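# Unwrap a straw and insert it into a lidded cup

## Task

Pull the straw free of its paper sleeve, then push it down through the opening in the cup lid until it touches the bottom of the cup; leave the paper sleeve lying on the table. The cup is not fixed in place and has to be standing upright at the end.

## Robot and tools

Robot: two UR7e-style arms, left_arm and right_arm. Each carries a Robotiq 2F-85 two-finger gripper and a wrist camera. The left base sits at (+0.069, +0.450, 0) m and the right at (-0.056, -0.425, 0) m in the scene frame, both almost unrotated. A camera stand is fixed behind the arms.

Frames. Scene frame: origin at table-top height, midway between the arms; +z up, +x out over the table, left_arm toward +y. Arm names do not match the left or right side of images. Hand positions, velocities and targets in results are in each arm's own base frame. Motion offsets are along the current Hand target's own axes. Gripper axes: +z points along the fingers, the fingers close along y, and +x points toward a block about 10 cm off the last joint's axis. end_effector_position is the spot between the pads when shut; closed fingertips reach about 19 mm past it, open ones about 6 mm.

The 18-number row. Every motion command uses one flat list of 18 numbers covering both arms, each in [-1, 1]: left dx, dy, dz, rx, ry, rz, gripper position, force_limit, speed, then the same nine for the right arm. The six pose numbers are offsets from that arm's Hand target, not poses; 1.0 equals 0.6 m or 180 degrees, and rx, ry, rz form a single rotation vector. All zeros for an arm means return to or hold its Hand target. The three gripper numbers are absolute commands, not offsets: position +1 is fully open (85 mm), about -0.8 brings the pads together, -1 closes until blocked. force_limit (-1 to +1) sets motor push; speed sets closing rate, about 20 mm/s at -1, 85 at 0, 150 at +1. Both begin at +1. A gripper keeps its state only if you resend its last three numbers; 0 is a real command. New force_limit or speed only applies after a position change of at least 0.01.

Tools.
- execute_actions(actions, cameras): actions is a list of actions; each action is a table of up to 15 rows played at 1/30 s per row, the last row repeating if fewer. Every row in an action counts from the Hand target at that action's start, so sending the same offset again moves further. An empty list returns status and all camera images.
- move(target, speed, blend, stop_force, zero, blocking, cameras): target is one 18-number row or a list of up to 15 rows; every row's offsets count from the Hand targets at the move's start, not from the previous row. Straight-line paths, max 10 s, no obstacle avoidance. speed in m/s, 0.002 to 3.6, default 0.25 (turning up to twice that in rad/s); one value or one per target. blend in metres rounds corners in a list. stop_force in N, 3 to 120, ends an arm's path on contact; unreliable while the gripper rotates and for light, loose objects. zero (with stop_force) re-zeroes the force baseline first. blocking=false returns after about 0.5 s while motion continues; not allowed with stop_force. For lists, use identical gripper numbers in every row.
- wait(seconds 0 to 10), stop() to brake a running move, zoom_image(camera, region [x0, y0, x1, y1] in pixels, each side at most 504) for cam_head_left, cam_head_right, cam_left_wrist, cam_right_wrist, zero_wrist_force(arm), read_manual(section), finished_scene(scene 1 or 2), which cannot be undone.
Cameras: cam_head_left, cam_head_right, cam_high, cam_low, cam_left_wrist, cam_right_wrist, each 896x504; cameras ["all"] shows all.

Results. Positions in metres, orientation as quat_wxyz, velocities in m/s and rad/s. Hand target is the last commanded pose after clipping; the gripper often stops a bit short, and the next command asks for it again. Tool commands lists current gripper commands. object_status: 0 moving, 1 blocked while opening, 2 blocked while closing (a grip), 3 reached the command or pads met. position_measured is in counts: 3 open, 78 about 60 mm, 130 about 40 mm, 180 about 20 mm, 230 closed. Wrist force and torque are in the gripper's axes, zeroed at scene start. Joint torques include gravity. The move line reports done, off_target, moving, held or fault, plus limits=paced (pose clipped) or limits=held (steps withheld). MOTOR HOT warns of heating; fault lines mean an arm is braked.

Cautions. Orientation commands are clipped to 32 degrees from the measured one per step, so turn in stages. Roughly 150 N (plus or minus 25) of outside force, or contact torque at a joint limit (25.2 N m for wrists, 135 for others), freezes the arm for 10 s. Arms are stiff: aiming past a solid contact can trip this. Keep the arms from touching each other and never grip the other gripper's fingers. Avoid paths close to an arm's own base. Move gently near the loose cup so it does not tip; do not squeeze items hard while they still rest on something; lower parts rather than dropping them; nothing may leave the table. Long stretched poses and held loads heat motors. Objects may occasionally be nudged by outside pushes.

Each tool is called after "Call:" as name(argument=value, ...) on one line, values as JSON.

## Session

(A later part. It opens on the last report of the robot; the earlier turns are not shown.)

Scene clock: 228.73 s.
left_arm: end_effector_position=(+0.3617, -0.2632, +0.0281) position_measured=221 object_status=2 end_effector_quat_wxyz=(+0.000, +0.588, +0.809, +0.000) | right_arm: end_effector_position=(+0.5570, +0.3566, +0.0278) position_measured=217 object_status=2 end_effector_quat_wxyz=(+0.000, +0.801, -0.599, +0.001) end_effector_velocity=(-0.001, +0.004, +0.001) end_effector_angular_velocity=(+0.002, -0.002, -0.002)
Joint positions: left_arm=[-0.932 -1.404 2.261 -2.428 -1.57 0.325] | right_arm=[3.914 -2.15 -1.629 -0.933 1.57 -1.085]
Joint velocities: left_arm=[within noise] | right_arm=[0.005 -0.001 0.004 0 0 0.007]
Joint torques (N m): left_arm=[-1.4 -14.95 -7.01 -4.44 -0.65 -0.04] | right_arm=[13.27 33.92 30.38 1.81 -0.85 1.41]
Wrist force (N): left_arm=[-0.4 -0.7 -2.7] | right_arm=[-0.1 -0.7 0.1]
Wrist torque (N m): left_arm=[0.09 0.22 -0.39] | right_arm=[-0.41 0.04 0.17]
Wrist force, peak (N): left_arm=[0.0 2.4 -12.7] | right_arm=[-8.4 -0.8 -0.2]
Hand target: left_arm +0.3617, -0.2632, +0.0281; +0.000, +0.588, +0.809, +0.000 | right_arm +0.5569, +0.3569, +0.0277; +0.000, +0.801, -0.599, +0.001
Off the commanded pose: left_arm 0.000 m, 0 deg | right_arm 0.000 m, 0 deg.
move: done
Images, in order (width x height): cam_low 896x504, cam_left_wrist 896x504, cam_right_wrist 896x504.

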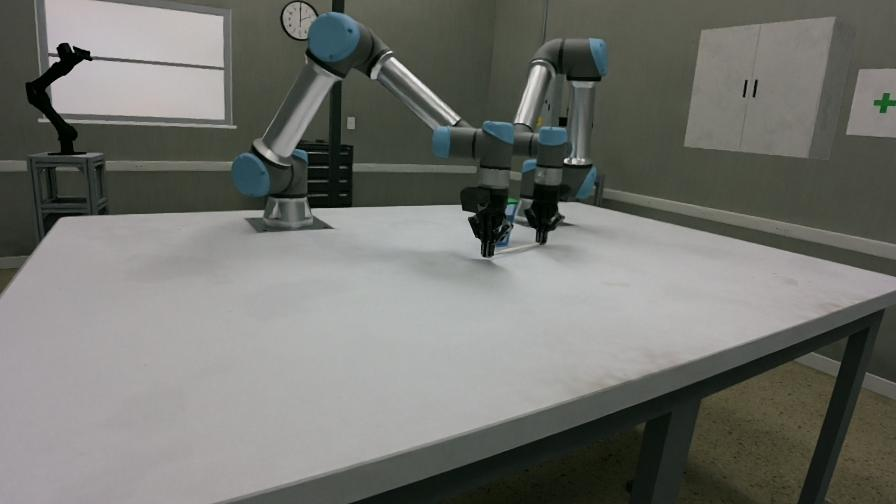

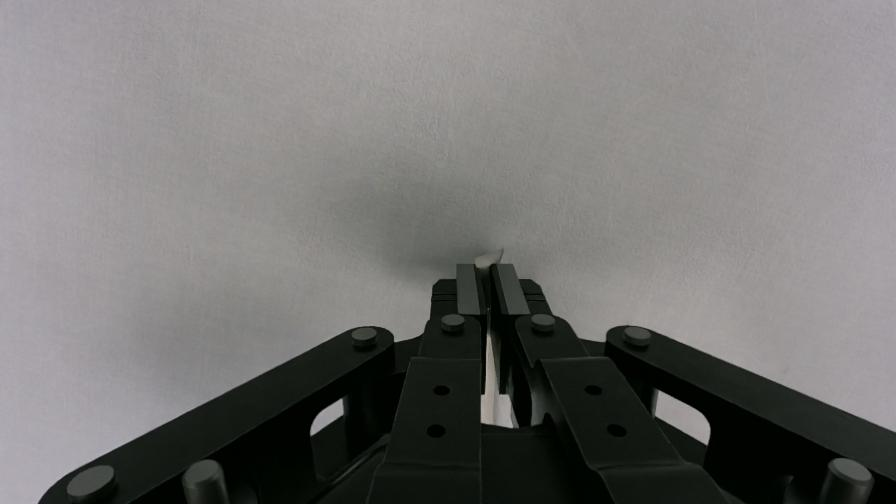

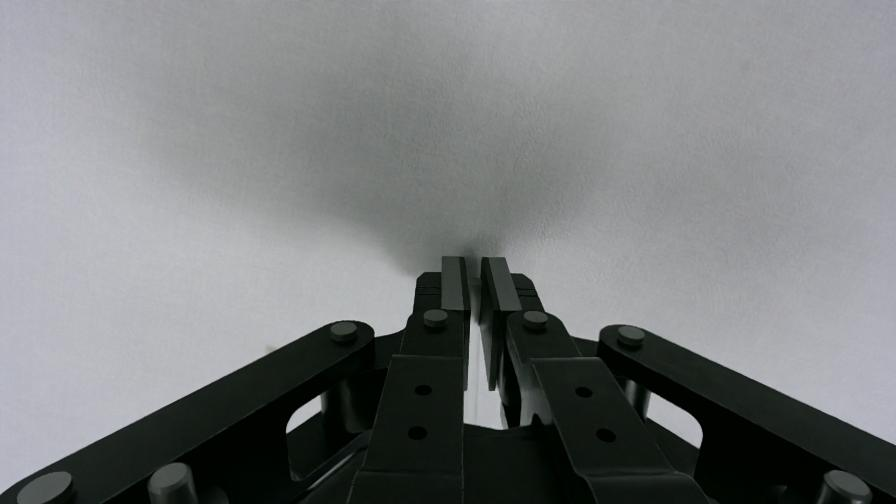

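Call:
move(target=[[0,0,0,0,0,0,-1,-0.9,-1,0.3667,0,0,0,0,0,-1,-0.9,-1],[0,0,0.0117,0,0,0,-1,-0.9,-1,0.3667,0,-0.3,0,0,0,-1,-0.9,-1],[0,0,0.0117,0,0,0,-0.4,-0.9,-0.5,0.3605,0.292,-0.62,0.5178,0.2777,-0.5178,-1,-0.9,-1]], speed=[0.12,0.25,0.5], cameras=["all"])

Call:
zoom_image(camera="cam_left_wrist", region=[330, 150, 630, 420])

Call:
zoom_image(camera="cam_low", region=[380, 100, 600, 280])

Scene clock: 288.63 s.
left_arm: end_effector_position=(+0.3617, -0.2632, +0.0210) position_measured=179 object_status=0 end_effector_quat_wxyz=(+0.000, +0.588, +0.809, +0.000) | right_arm: end_effector_position=(+0.4498, +0.1000, +0.3998) position_measured=217 object_status=2 end_effector_quat_wxyz=(-0.299, +0.641, +0.300, +0.641)
Joint positions: left_arm=[-0.932 -1.388 2.268 -2.451 -1.57 0.325] | right_arm=[3.272 -1.578 -2.386 0.823 2.314 -3.143]
Joint torques (N m): left_arm=[4.9 -31.17 -24.93 -2.68 1.03 1.94] | right_arm=[1.99 26.44 22.06 3.42 1.27 -1.63]
Wrist force (N): left_arm=[-1.1 -1.1 -3.4] | right_arm=[0.5 0.4 -0.6]
Wrist torque (N m): left_arm=[0.07 0.25 -0.38] | right_arm=[0.03 -0.03 -0.04]
Wrist force, peak (N): left_arm=[1.5 -3.3 -18.8] | right_arm=[-0.4 -1.1 3.4]
Hand target: left_arm +0.3617, -0.2632, +0.0210; +0.000, +0.588, +0.809, +0.000 | right_arm +0.4498, +0.1000, +0.3998; -0.299, +0.640, +0.300, +0.641
Off the commanded pose: left_arm 0.000 m, 0 deg | right_arm 0.000 m, 0 deg.
move: done

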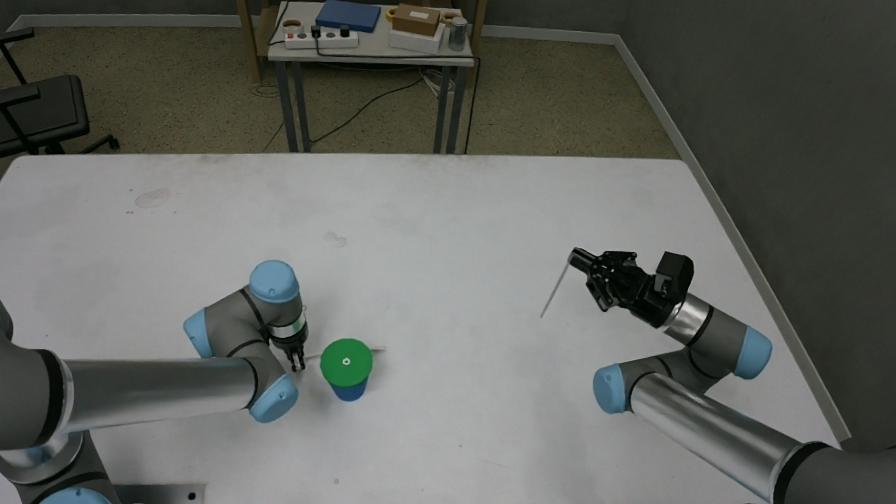

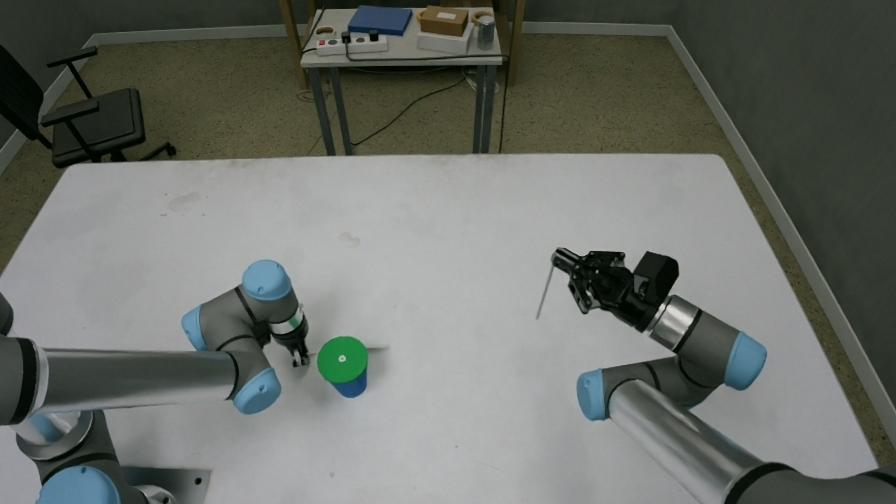

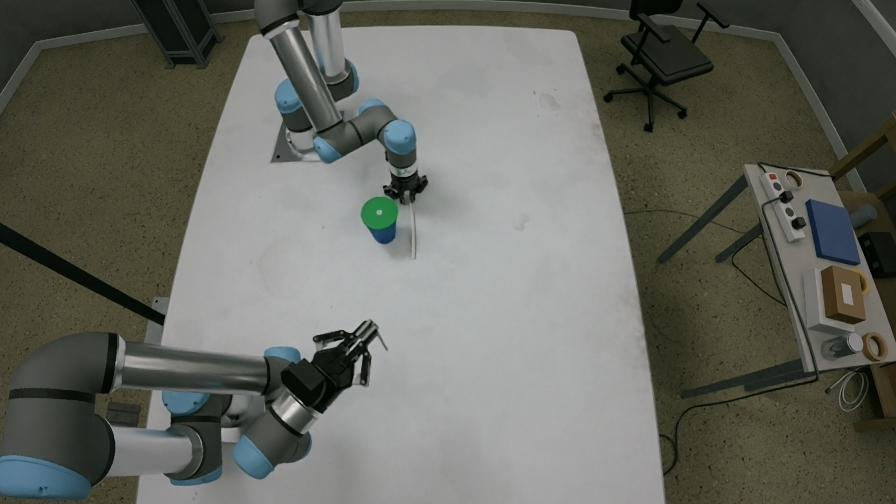

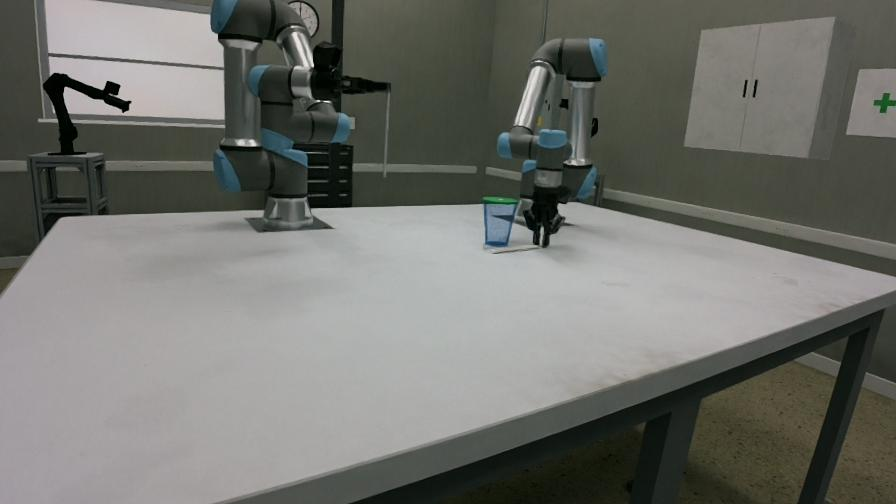

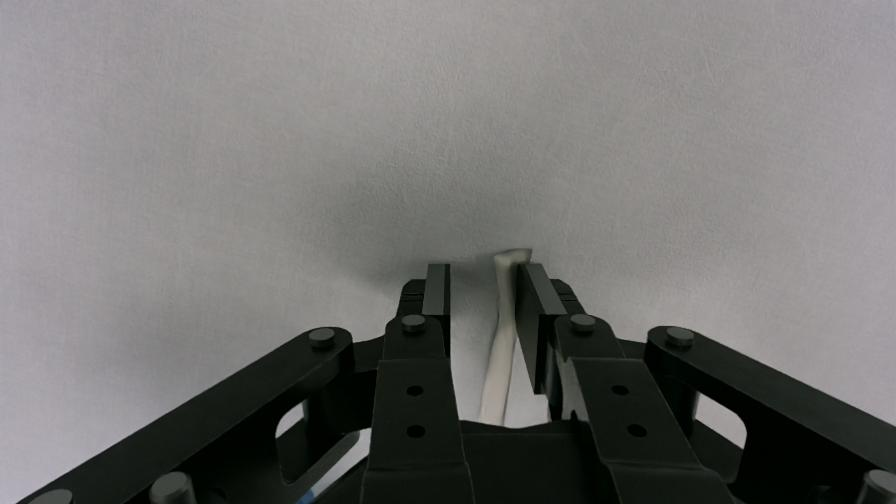

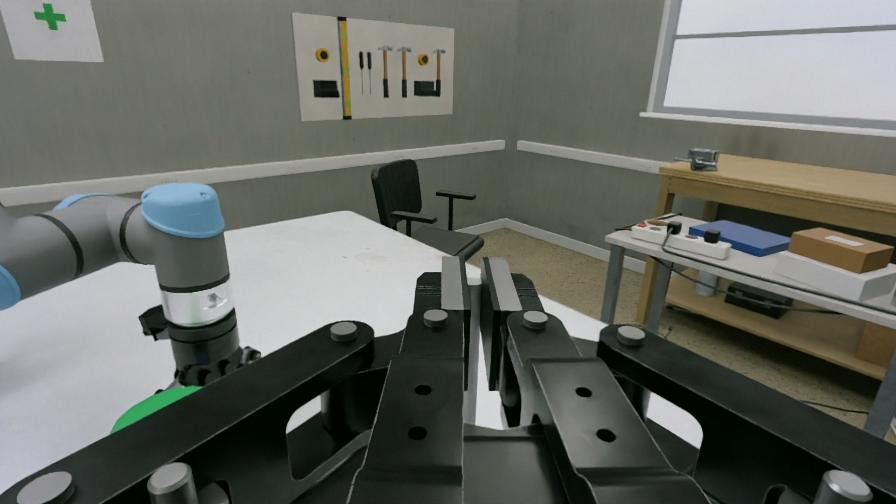

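Scaled by 1.680 from the camera's 896x504 image, which has a finer 1280x720 frame.

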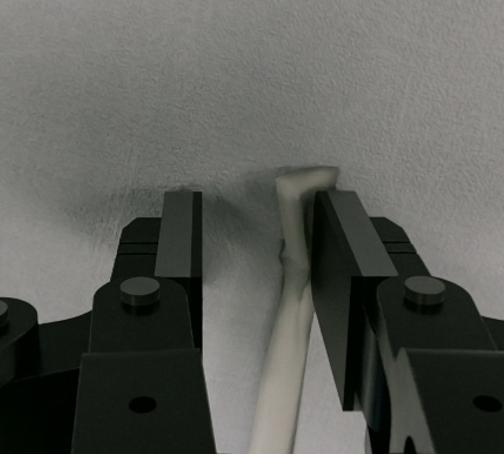

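Scaled by 2.291 from the camera's 896x504 image, which has a finer 1280x720 frame.

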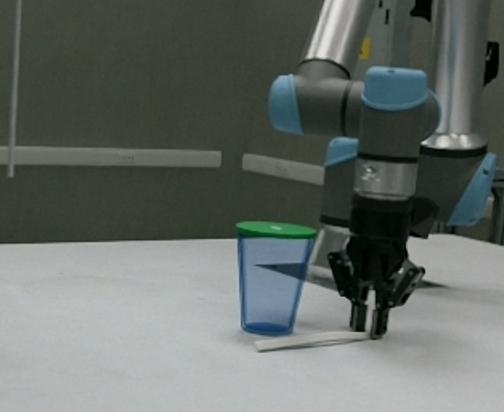

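Call:
move(target=[[0,0,0,0,0,0,0.1,-0.9,0,0,0,0,0,0,0,-1,-0.9,-1],[0,0,-0.2,0,0,0,0.1,-0.9,0,0,0,0,0,0,0,-1,-0.9,-1],[-0.1667,0,-0.4667,0,0,0,0.1,-0.9,0,0,0,0,0,0,0,-1,-0.9,-1]], speed=[0.1,0.15,0.25], blend=[0,0.05,0], cameras=["all"])

Call:
zoom_image(camera="cam_low", region=[340, 60, 560, 280])

Call:
zoom_image(camera="cam_head_left", region=[500, 220, 700, 400])

Scene clock: 315.87 s.
left_arm: end_effector_position=(+0.3924, -0.3584, +0.3009) position_measured=117 object_status=3 end_effector_quat_wxyz=(+0.000, +0.588, +0.809, +0.000) | right_arm: end_effector_position=(+0.4498, +0.1000, +0.3998) position_measured=217 object_status=2 end_effector_quat_wxyz=(-0.299, +0.640, +0.300, +0.641)
Joint positions: left_arm=[-0.994 -1.515 1.589 -1.645 -1.57 0.263] | right_arm=[3.272 -1.578 -2.386 0.823 2.314 -3.143]
Joint torques (N m): left_arm=[7.3 -32.06 -36.3 -0.84 -0.61 2.34] | right_arm=[-8.33 28.11 22.98 3.36 1.41 -1.58]
Wrist force (N): left_arm=[-0.9 -0.7 -2.8] | right_arm=[0.6 0.4 -0.5]
Wrist torque (N m): left_arm=[0.12 0.21 -0.41] | right_arm=[0.02 -0.05 -0.03]
Wrist force, peak (N): left_arm=[-2.8 -0.7 -5.6] | right_arm=[1.1 0.7 -0.9]
Hand target: left_arm +0.3924, -0.3584, +0.3010; +0.000, +0.588, +0.809, +0.000 | right_arm +0.4498, +0.1000, +0.3998; -0.299, +0.640, +0.300, +0.641
Off the commanded pose: left_arm 0.000 m, 0 deg | right_arm 0.000 m, 0 deg.
move: done

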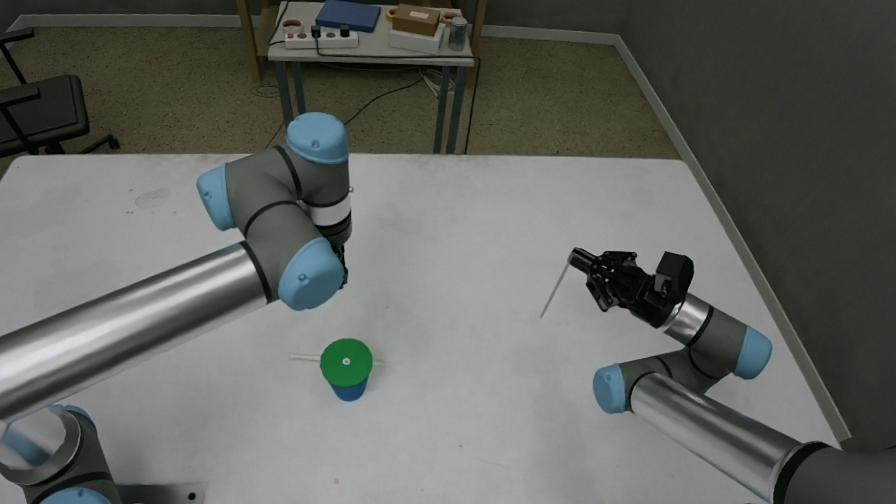

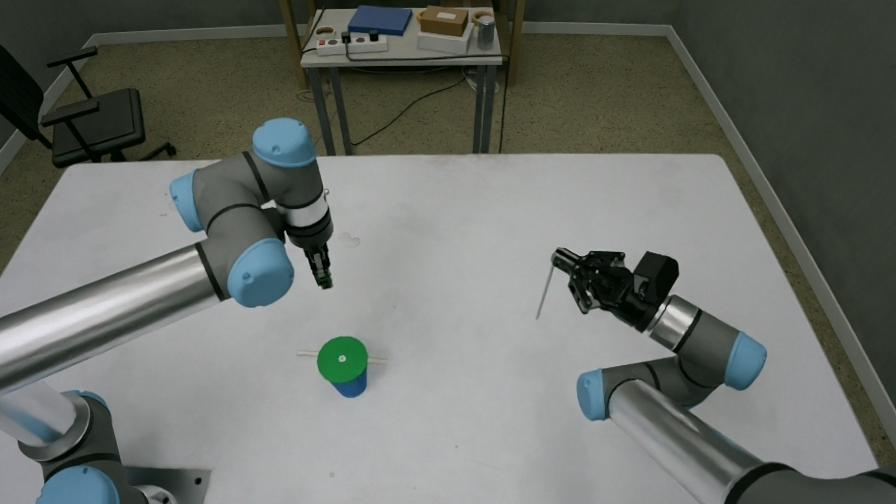

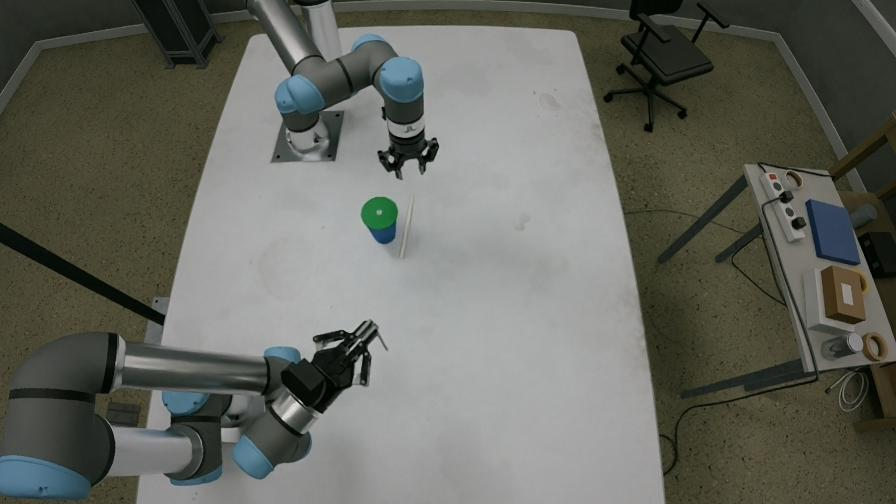

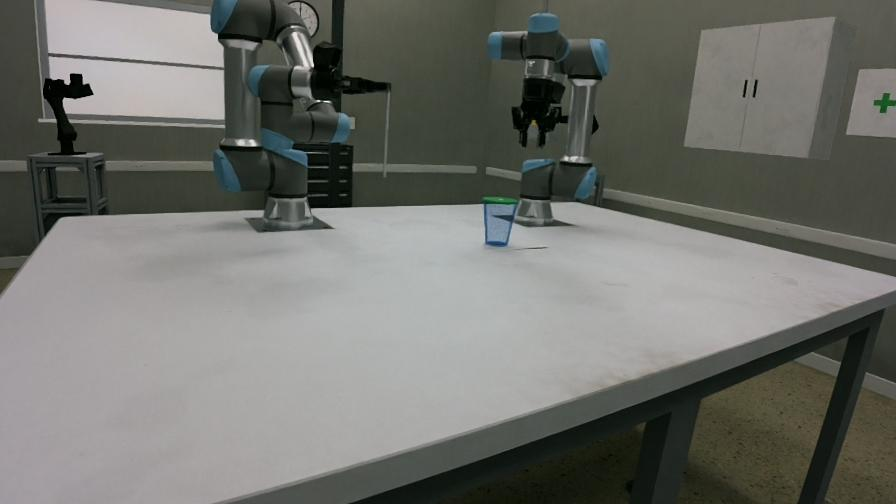

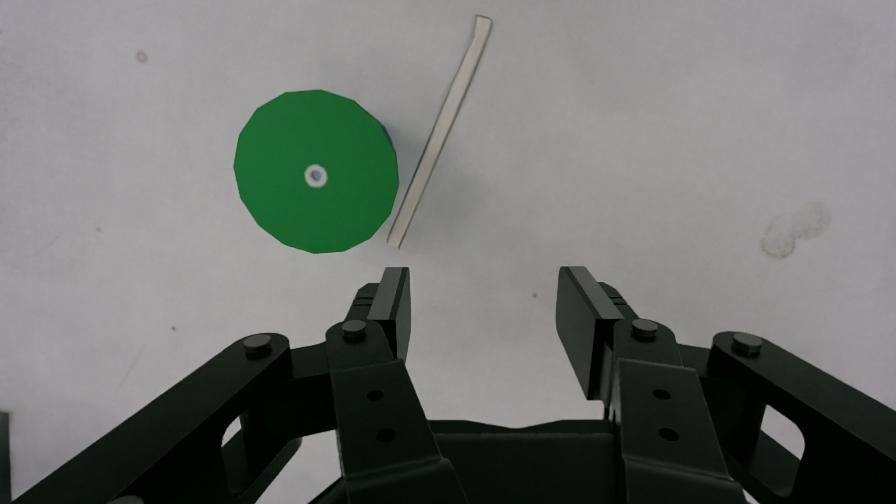

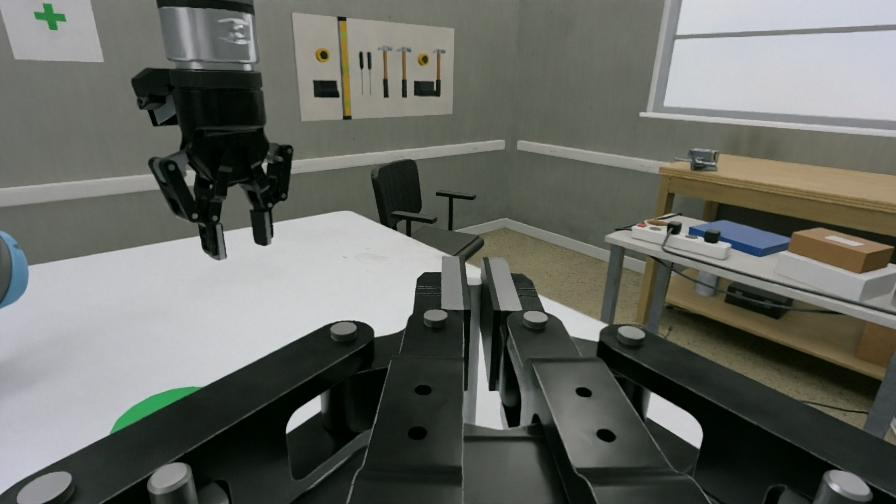

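Scaled by 2.291 from the camera's 896x504 image, which has a finer 1280x720 frame.

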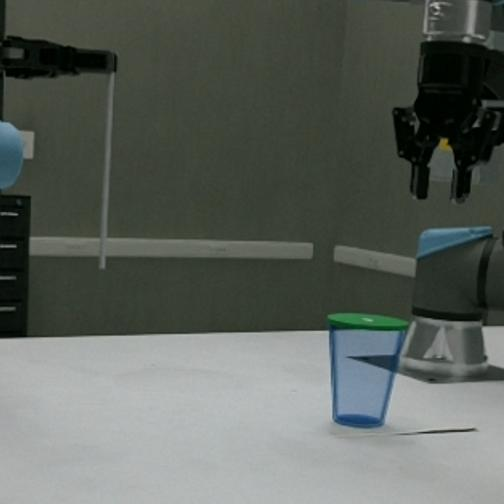

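Scaled by 2.520 from the camera's 896x504 image, which has a finer 1280x720 frame.

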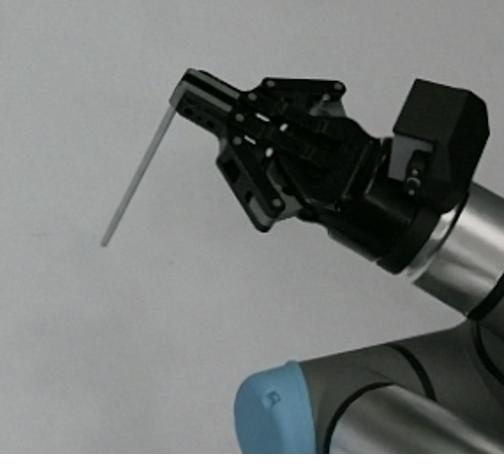

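Call:
move(target=[0.1167,0.0667,0,0,0,0,-0.6,-0.9,0,-0.0667,-0.4488,0.4283,0,0,0,-1,-0.9,-1], speed=0.2, cameras=["all"])

Call:
zoom_image(camera="cam_left_wrist", region=[150, 150, 450, 420])

Call:
zoom_image(camera="cam_low", region=[440, 80, 600, 260])

Call:
zoom_image(camera="cam_head_left", region=[270, 270, 430, 420])

Call:
zoom_image(camera="cam_high", region=[320, 130, 480, 270])

Scene clock: 363.80 s.
left_arm: end_effector_position=(+0.4088, -0.2793, +0.3011) position_measured=205 object_status=3 end_effector_quat_wxyz=(+0.000, +0.588, +0.809, +0.000) | right_arm: end_effector_position=(+0.4084, +0.4699, +0.3594) position_measured=217 object_status=2 end_effector_quat_wxyz=(-0.299, +0.641, +0.300, +0.641)
Joint positions: left_arm=[-0.872 -1.604 1.678 -1.645 -1.57 0.384] | right_arm=[4.357 -1.823 -2.249 0.93 1.229 -3.143]
Joint torques (N m): left_arm=[-7.13 -13.85 -34.62 -1.97 0.03 -2.01] | right_arm=[-0.11 24.68 19.56 4 -0.81 -1.26]
Wrist force (N): left_arm=[-1.0 -0.8 -2.6] | right_arm=[0.1 0.0 -0.9]
Wrist torque (N m): left_arm=[0.10 0.23 -0.49] | right_arm=[-0.10 0.01 0.05]
Wrist force, peak (N): left_arm=[-1.6 -0.9 -2.9] | right_arm=[1.0 2.5 -2.4]
Hand target: left_arm +0.4089, -0.2794, +0.3011; +0.000, +0.588, +0.809, +0.000 | right_arm +0.4084, +0.4699, +0.3595; -0.299, +0.640, +0.300, +0.641
Off the commanded pose: left_arm 0.000 m, 0 deg | right_arm 0.000 m, 0 deg.
move: done

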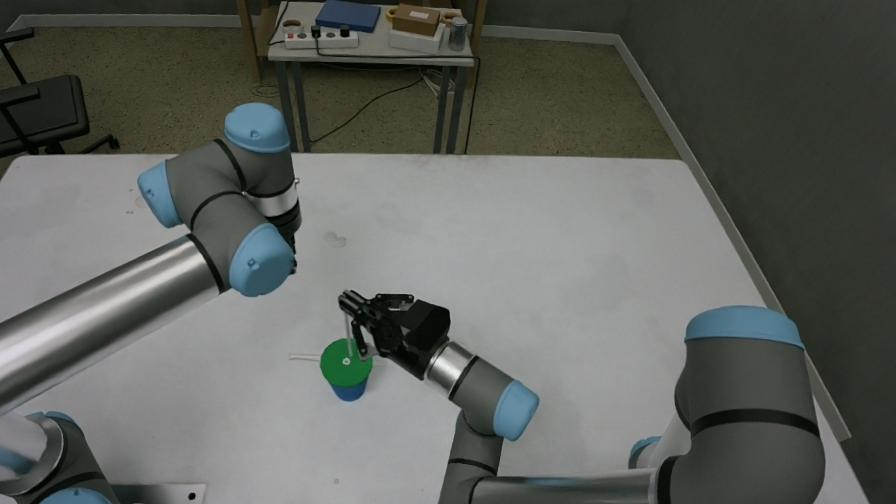

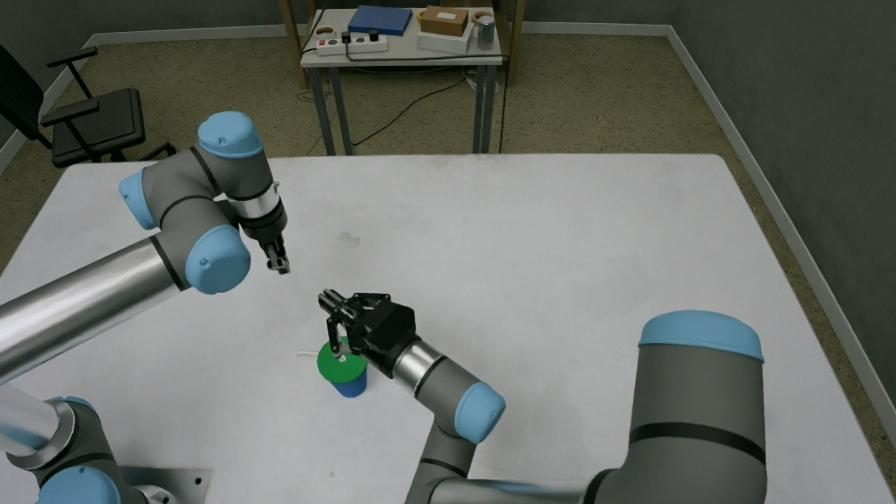

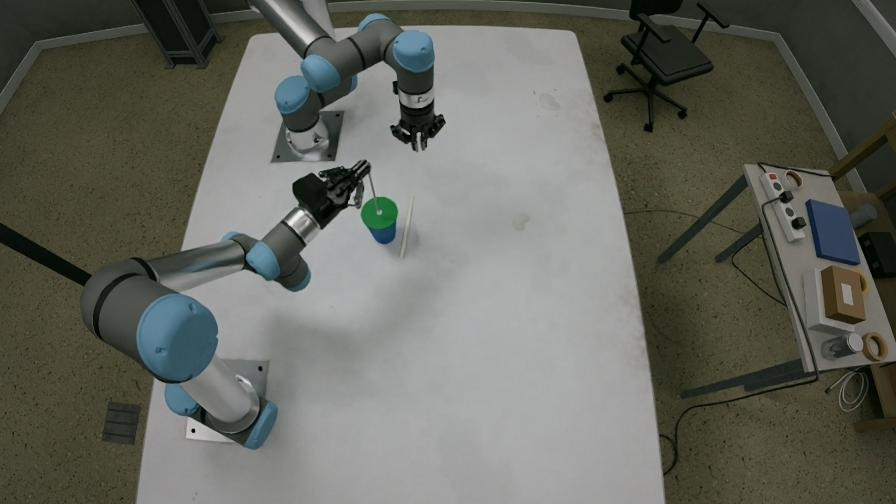

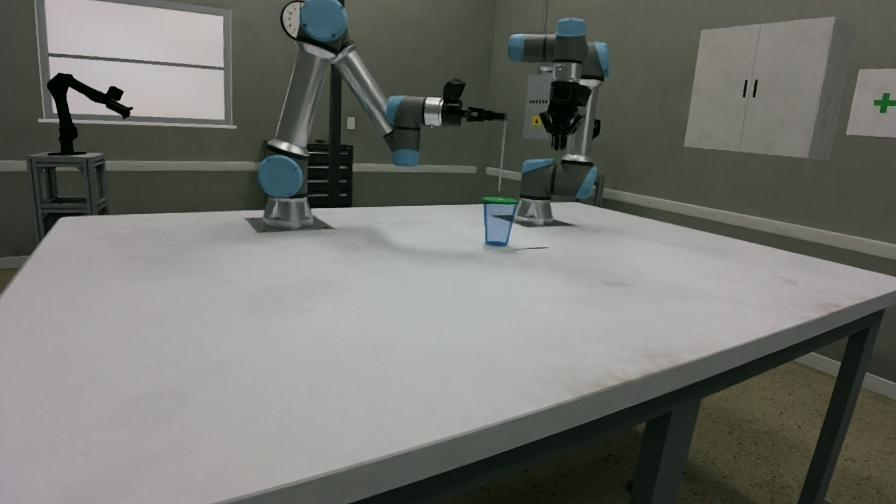

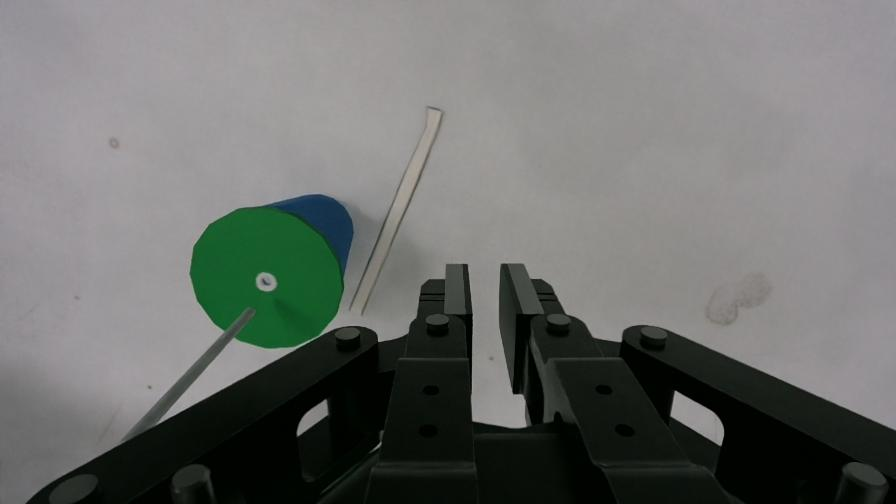

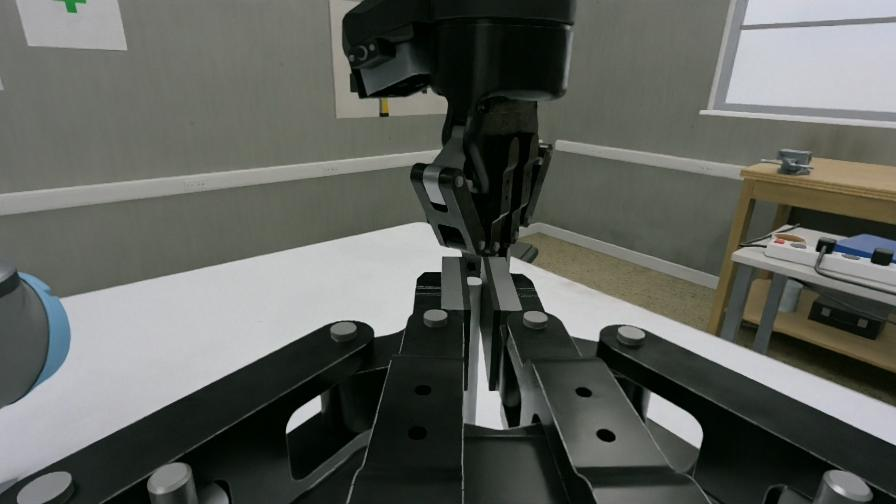

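Scaled by 1.680 from the camera's 896x504 image, which has a finer 1280x720 frame.

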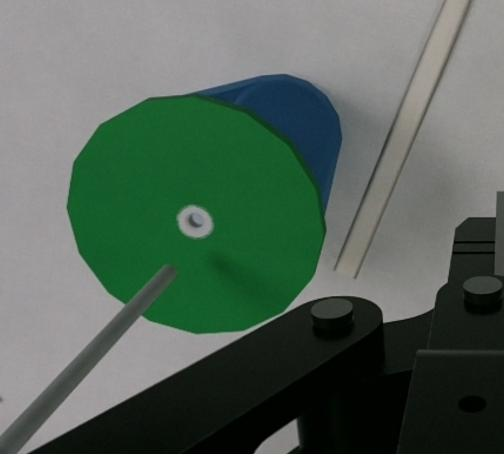

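Scaled by 2.800 from the camera's 896x504 image, which has a finer 1280x720 frame.

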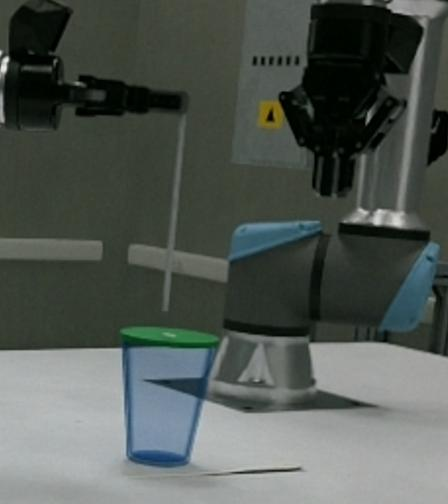

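Scaled by 3.150 from the camera's 896x504 image, which has a finer 1280x720 frame.

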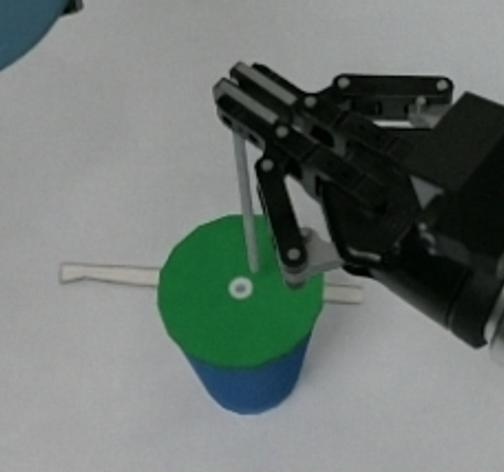

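Scaled by 3.150 from the camera's 896x504 image, which has a finer 1280x720 frame.

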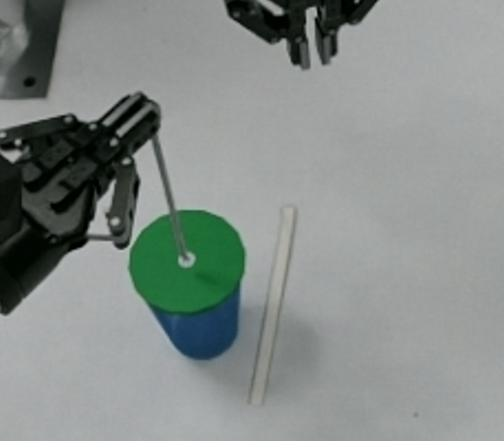

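Call:
move(target=[0,0,0,0,0,0,-0.6,-0.9,0,-0.022,-0.0091,0.0109,0,0,0,-1,-0.9,-1], speed=0.1, cameras=["all"])

Call:
zoom_image(camera="cam_left_wrist", region=[200, 230, 330, 340])

Call:
zoom_image(camera="cam_low", region=[450, 90, 560, 260])

Call:
zoom_image(camera="cam_head_left", region=[310, 320, 390, 400])

Call:
zoom_image(camera="cam_high", region=[340, 170, 420, 250])

Call:
zoom_image(camera="cam_head_right", region=[300, 310, 390, 400])

Scene clock: 414.67 s.
left_arm: end_effector_position=(+0.4089, -0.2794, +0.3011) position_measured=205 object_status=3 end_effector_quat_wxyz=(+0.000, +0.588, +0.809, +0.000) | right_arm: end_effector_position=(+0.4084, +0.4785, +0.3463) position_measured=217 object_status=2 end_effector_quat_wxyz=(-0.299, +0.640, +0.300, +0.641)
Joint positions: left_arm=[-0.872 -1.604 1.678 -1.645 -1.57 0.384] | right_arm=[4.366 -1.867 -2.239 0.965 1.22 -3.143]
Joint torques (N m): left_arm=[-6.86 -13.91 -35.44 -4.38 -0.57 -1.7] | right_arm=[-2.64 39.25 11.08 0.02 0.76 -0.27]
Wrist force (N): left_arm=[-1.0 -0.8 -2.7] | right_arm=[0.5 0.5 -0.4]
Wrist torque (N m): left_arm=[0.11 0.23 -0.48] | right_arm=[-0.01 -0.07 0.07]
Wrist force, peak (N): left_arm=[-1.2 -0.9 -2.9] | right_arm=[0.9 0.1 -0.9]
Hand target: left_arm +0.4089, -0.2794, +0.3011; +0.000, +0.588, +0.809, +0.000 | right_arm +0.4084, +0.4784, +0.3463; -0.299, +0.640, +0.300, +0.641
Off the commanded pose: left_arm 0.000 m, 0 deg | right_arm 0.000 m, 0 deg.
move: done

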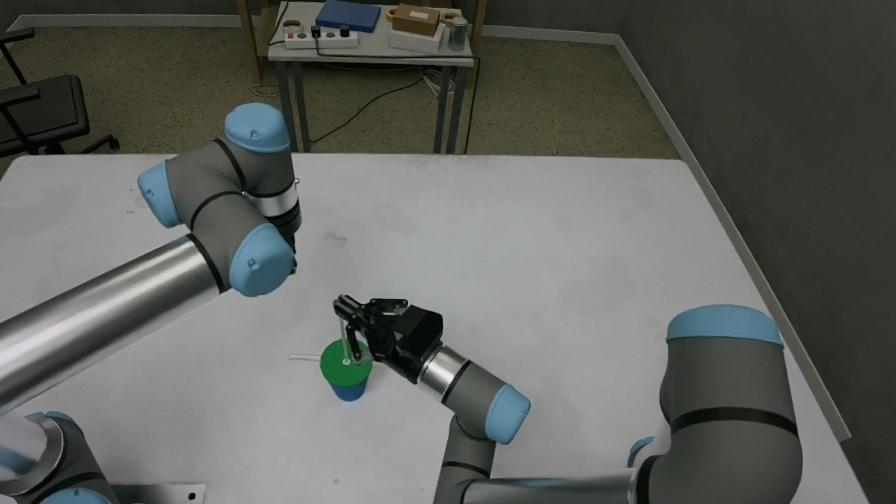

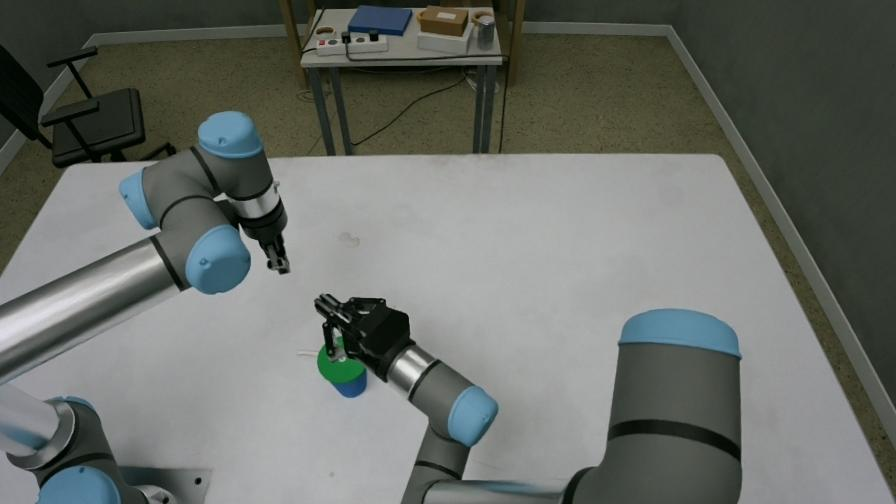

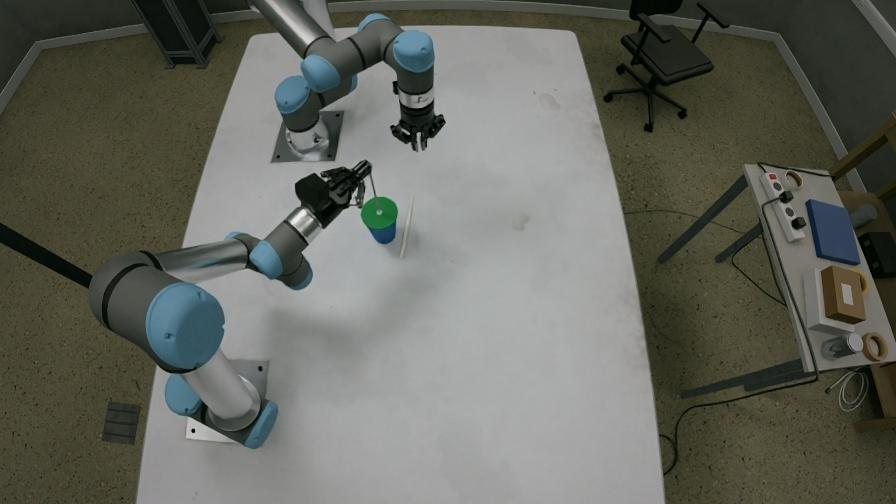

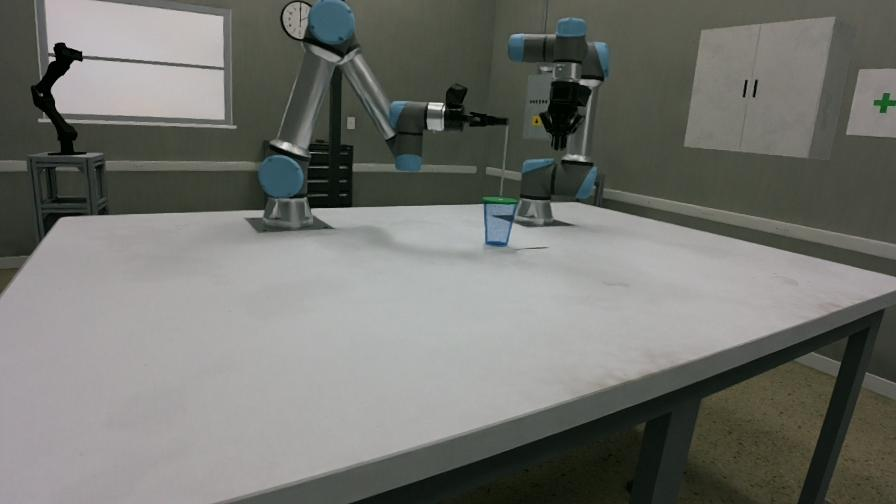

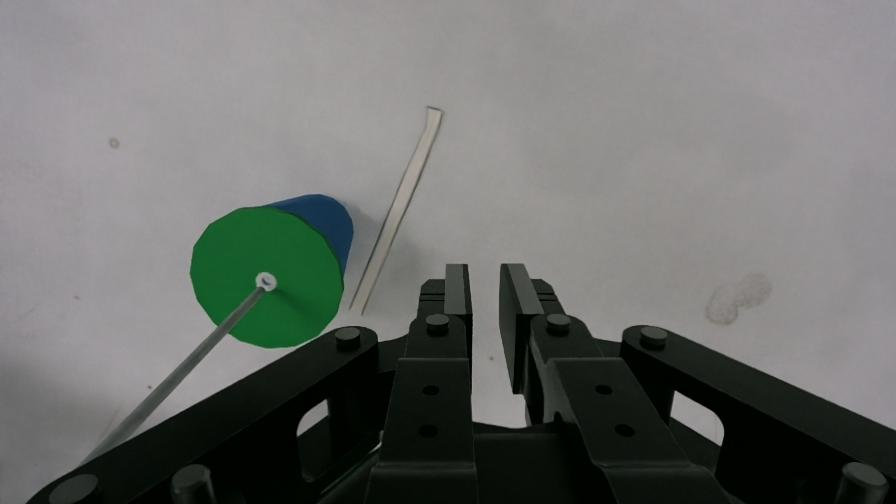

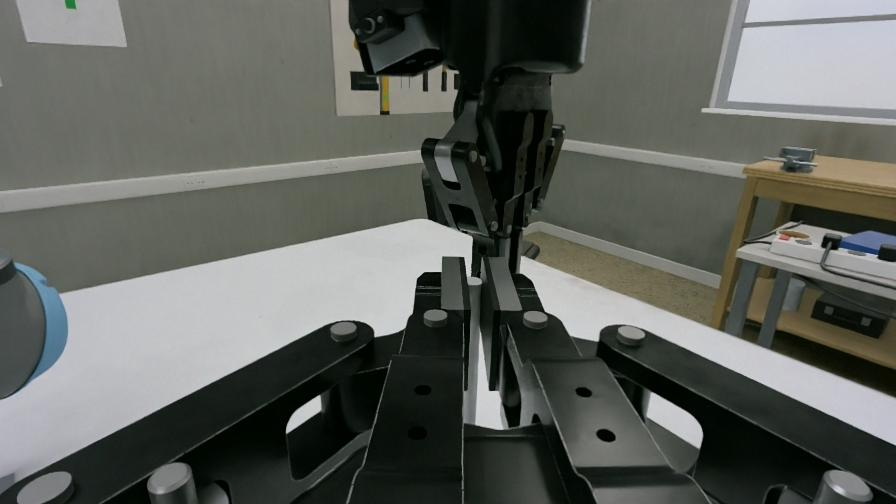

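Scaled by 3.877 from the camera's 896x504 image, which has a finer 1280x720 frame.

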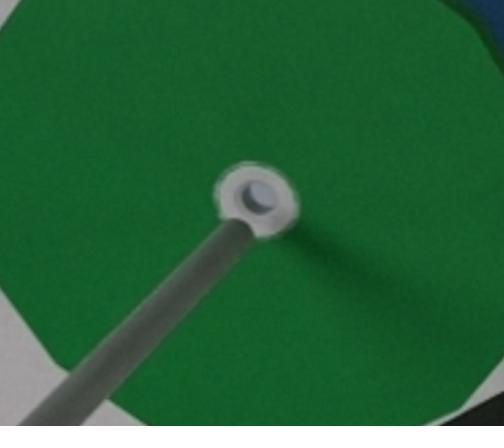

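Scaled by 2.965 from the camera's 896x504 image, which has a finer 1280x720 frame.

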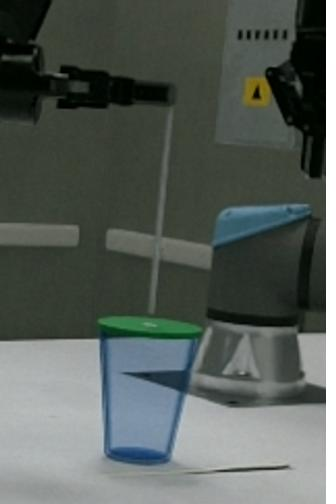

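Scaled by 6.300 from the camera's 896x504 image, which has a finer 1280x720 frame.

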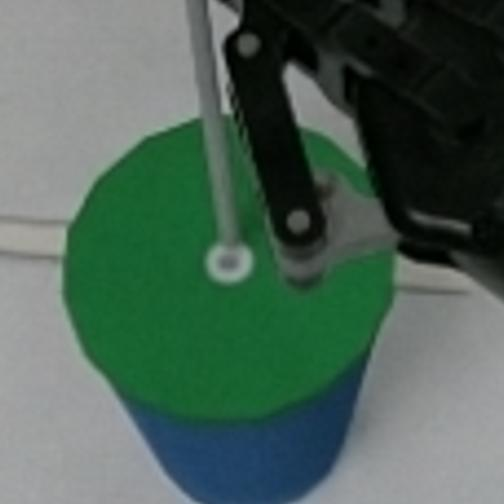

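Scaled by 6.300 from the camera's 896x504 image, which has a finer 1280x720 frame.

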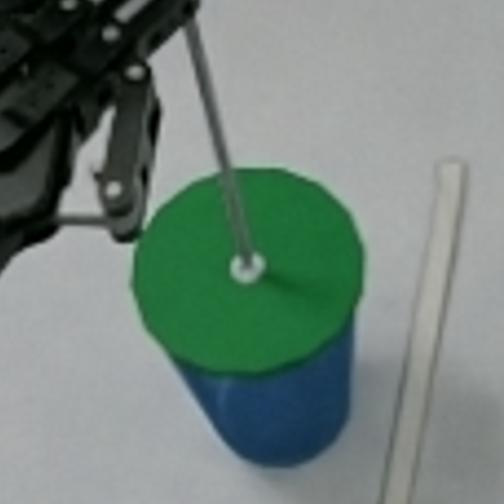

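Scaled by 5.600 from the camera's 896x504 image, which has a finer 1280x720 frame.

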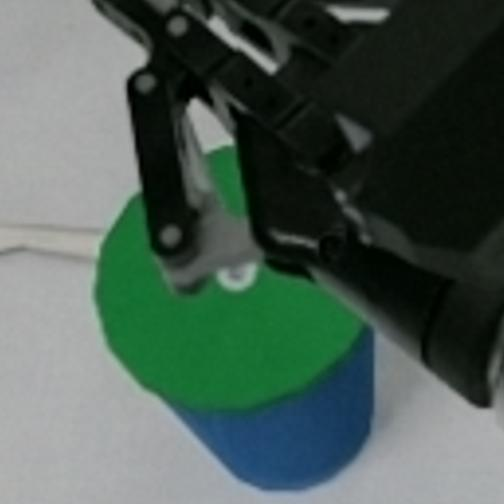

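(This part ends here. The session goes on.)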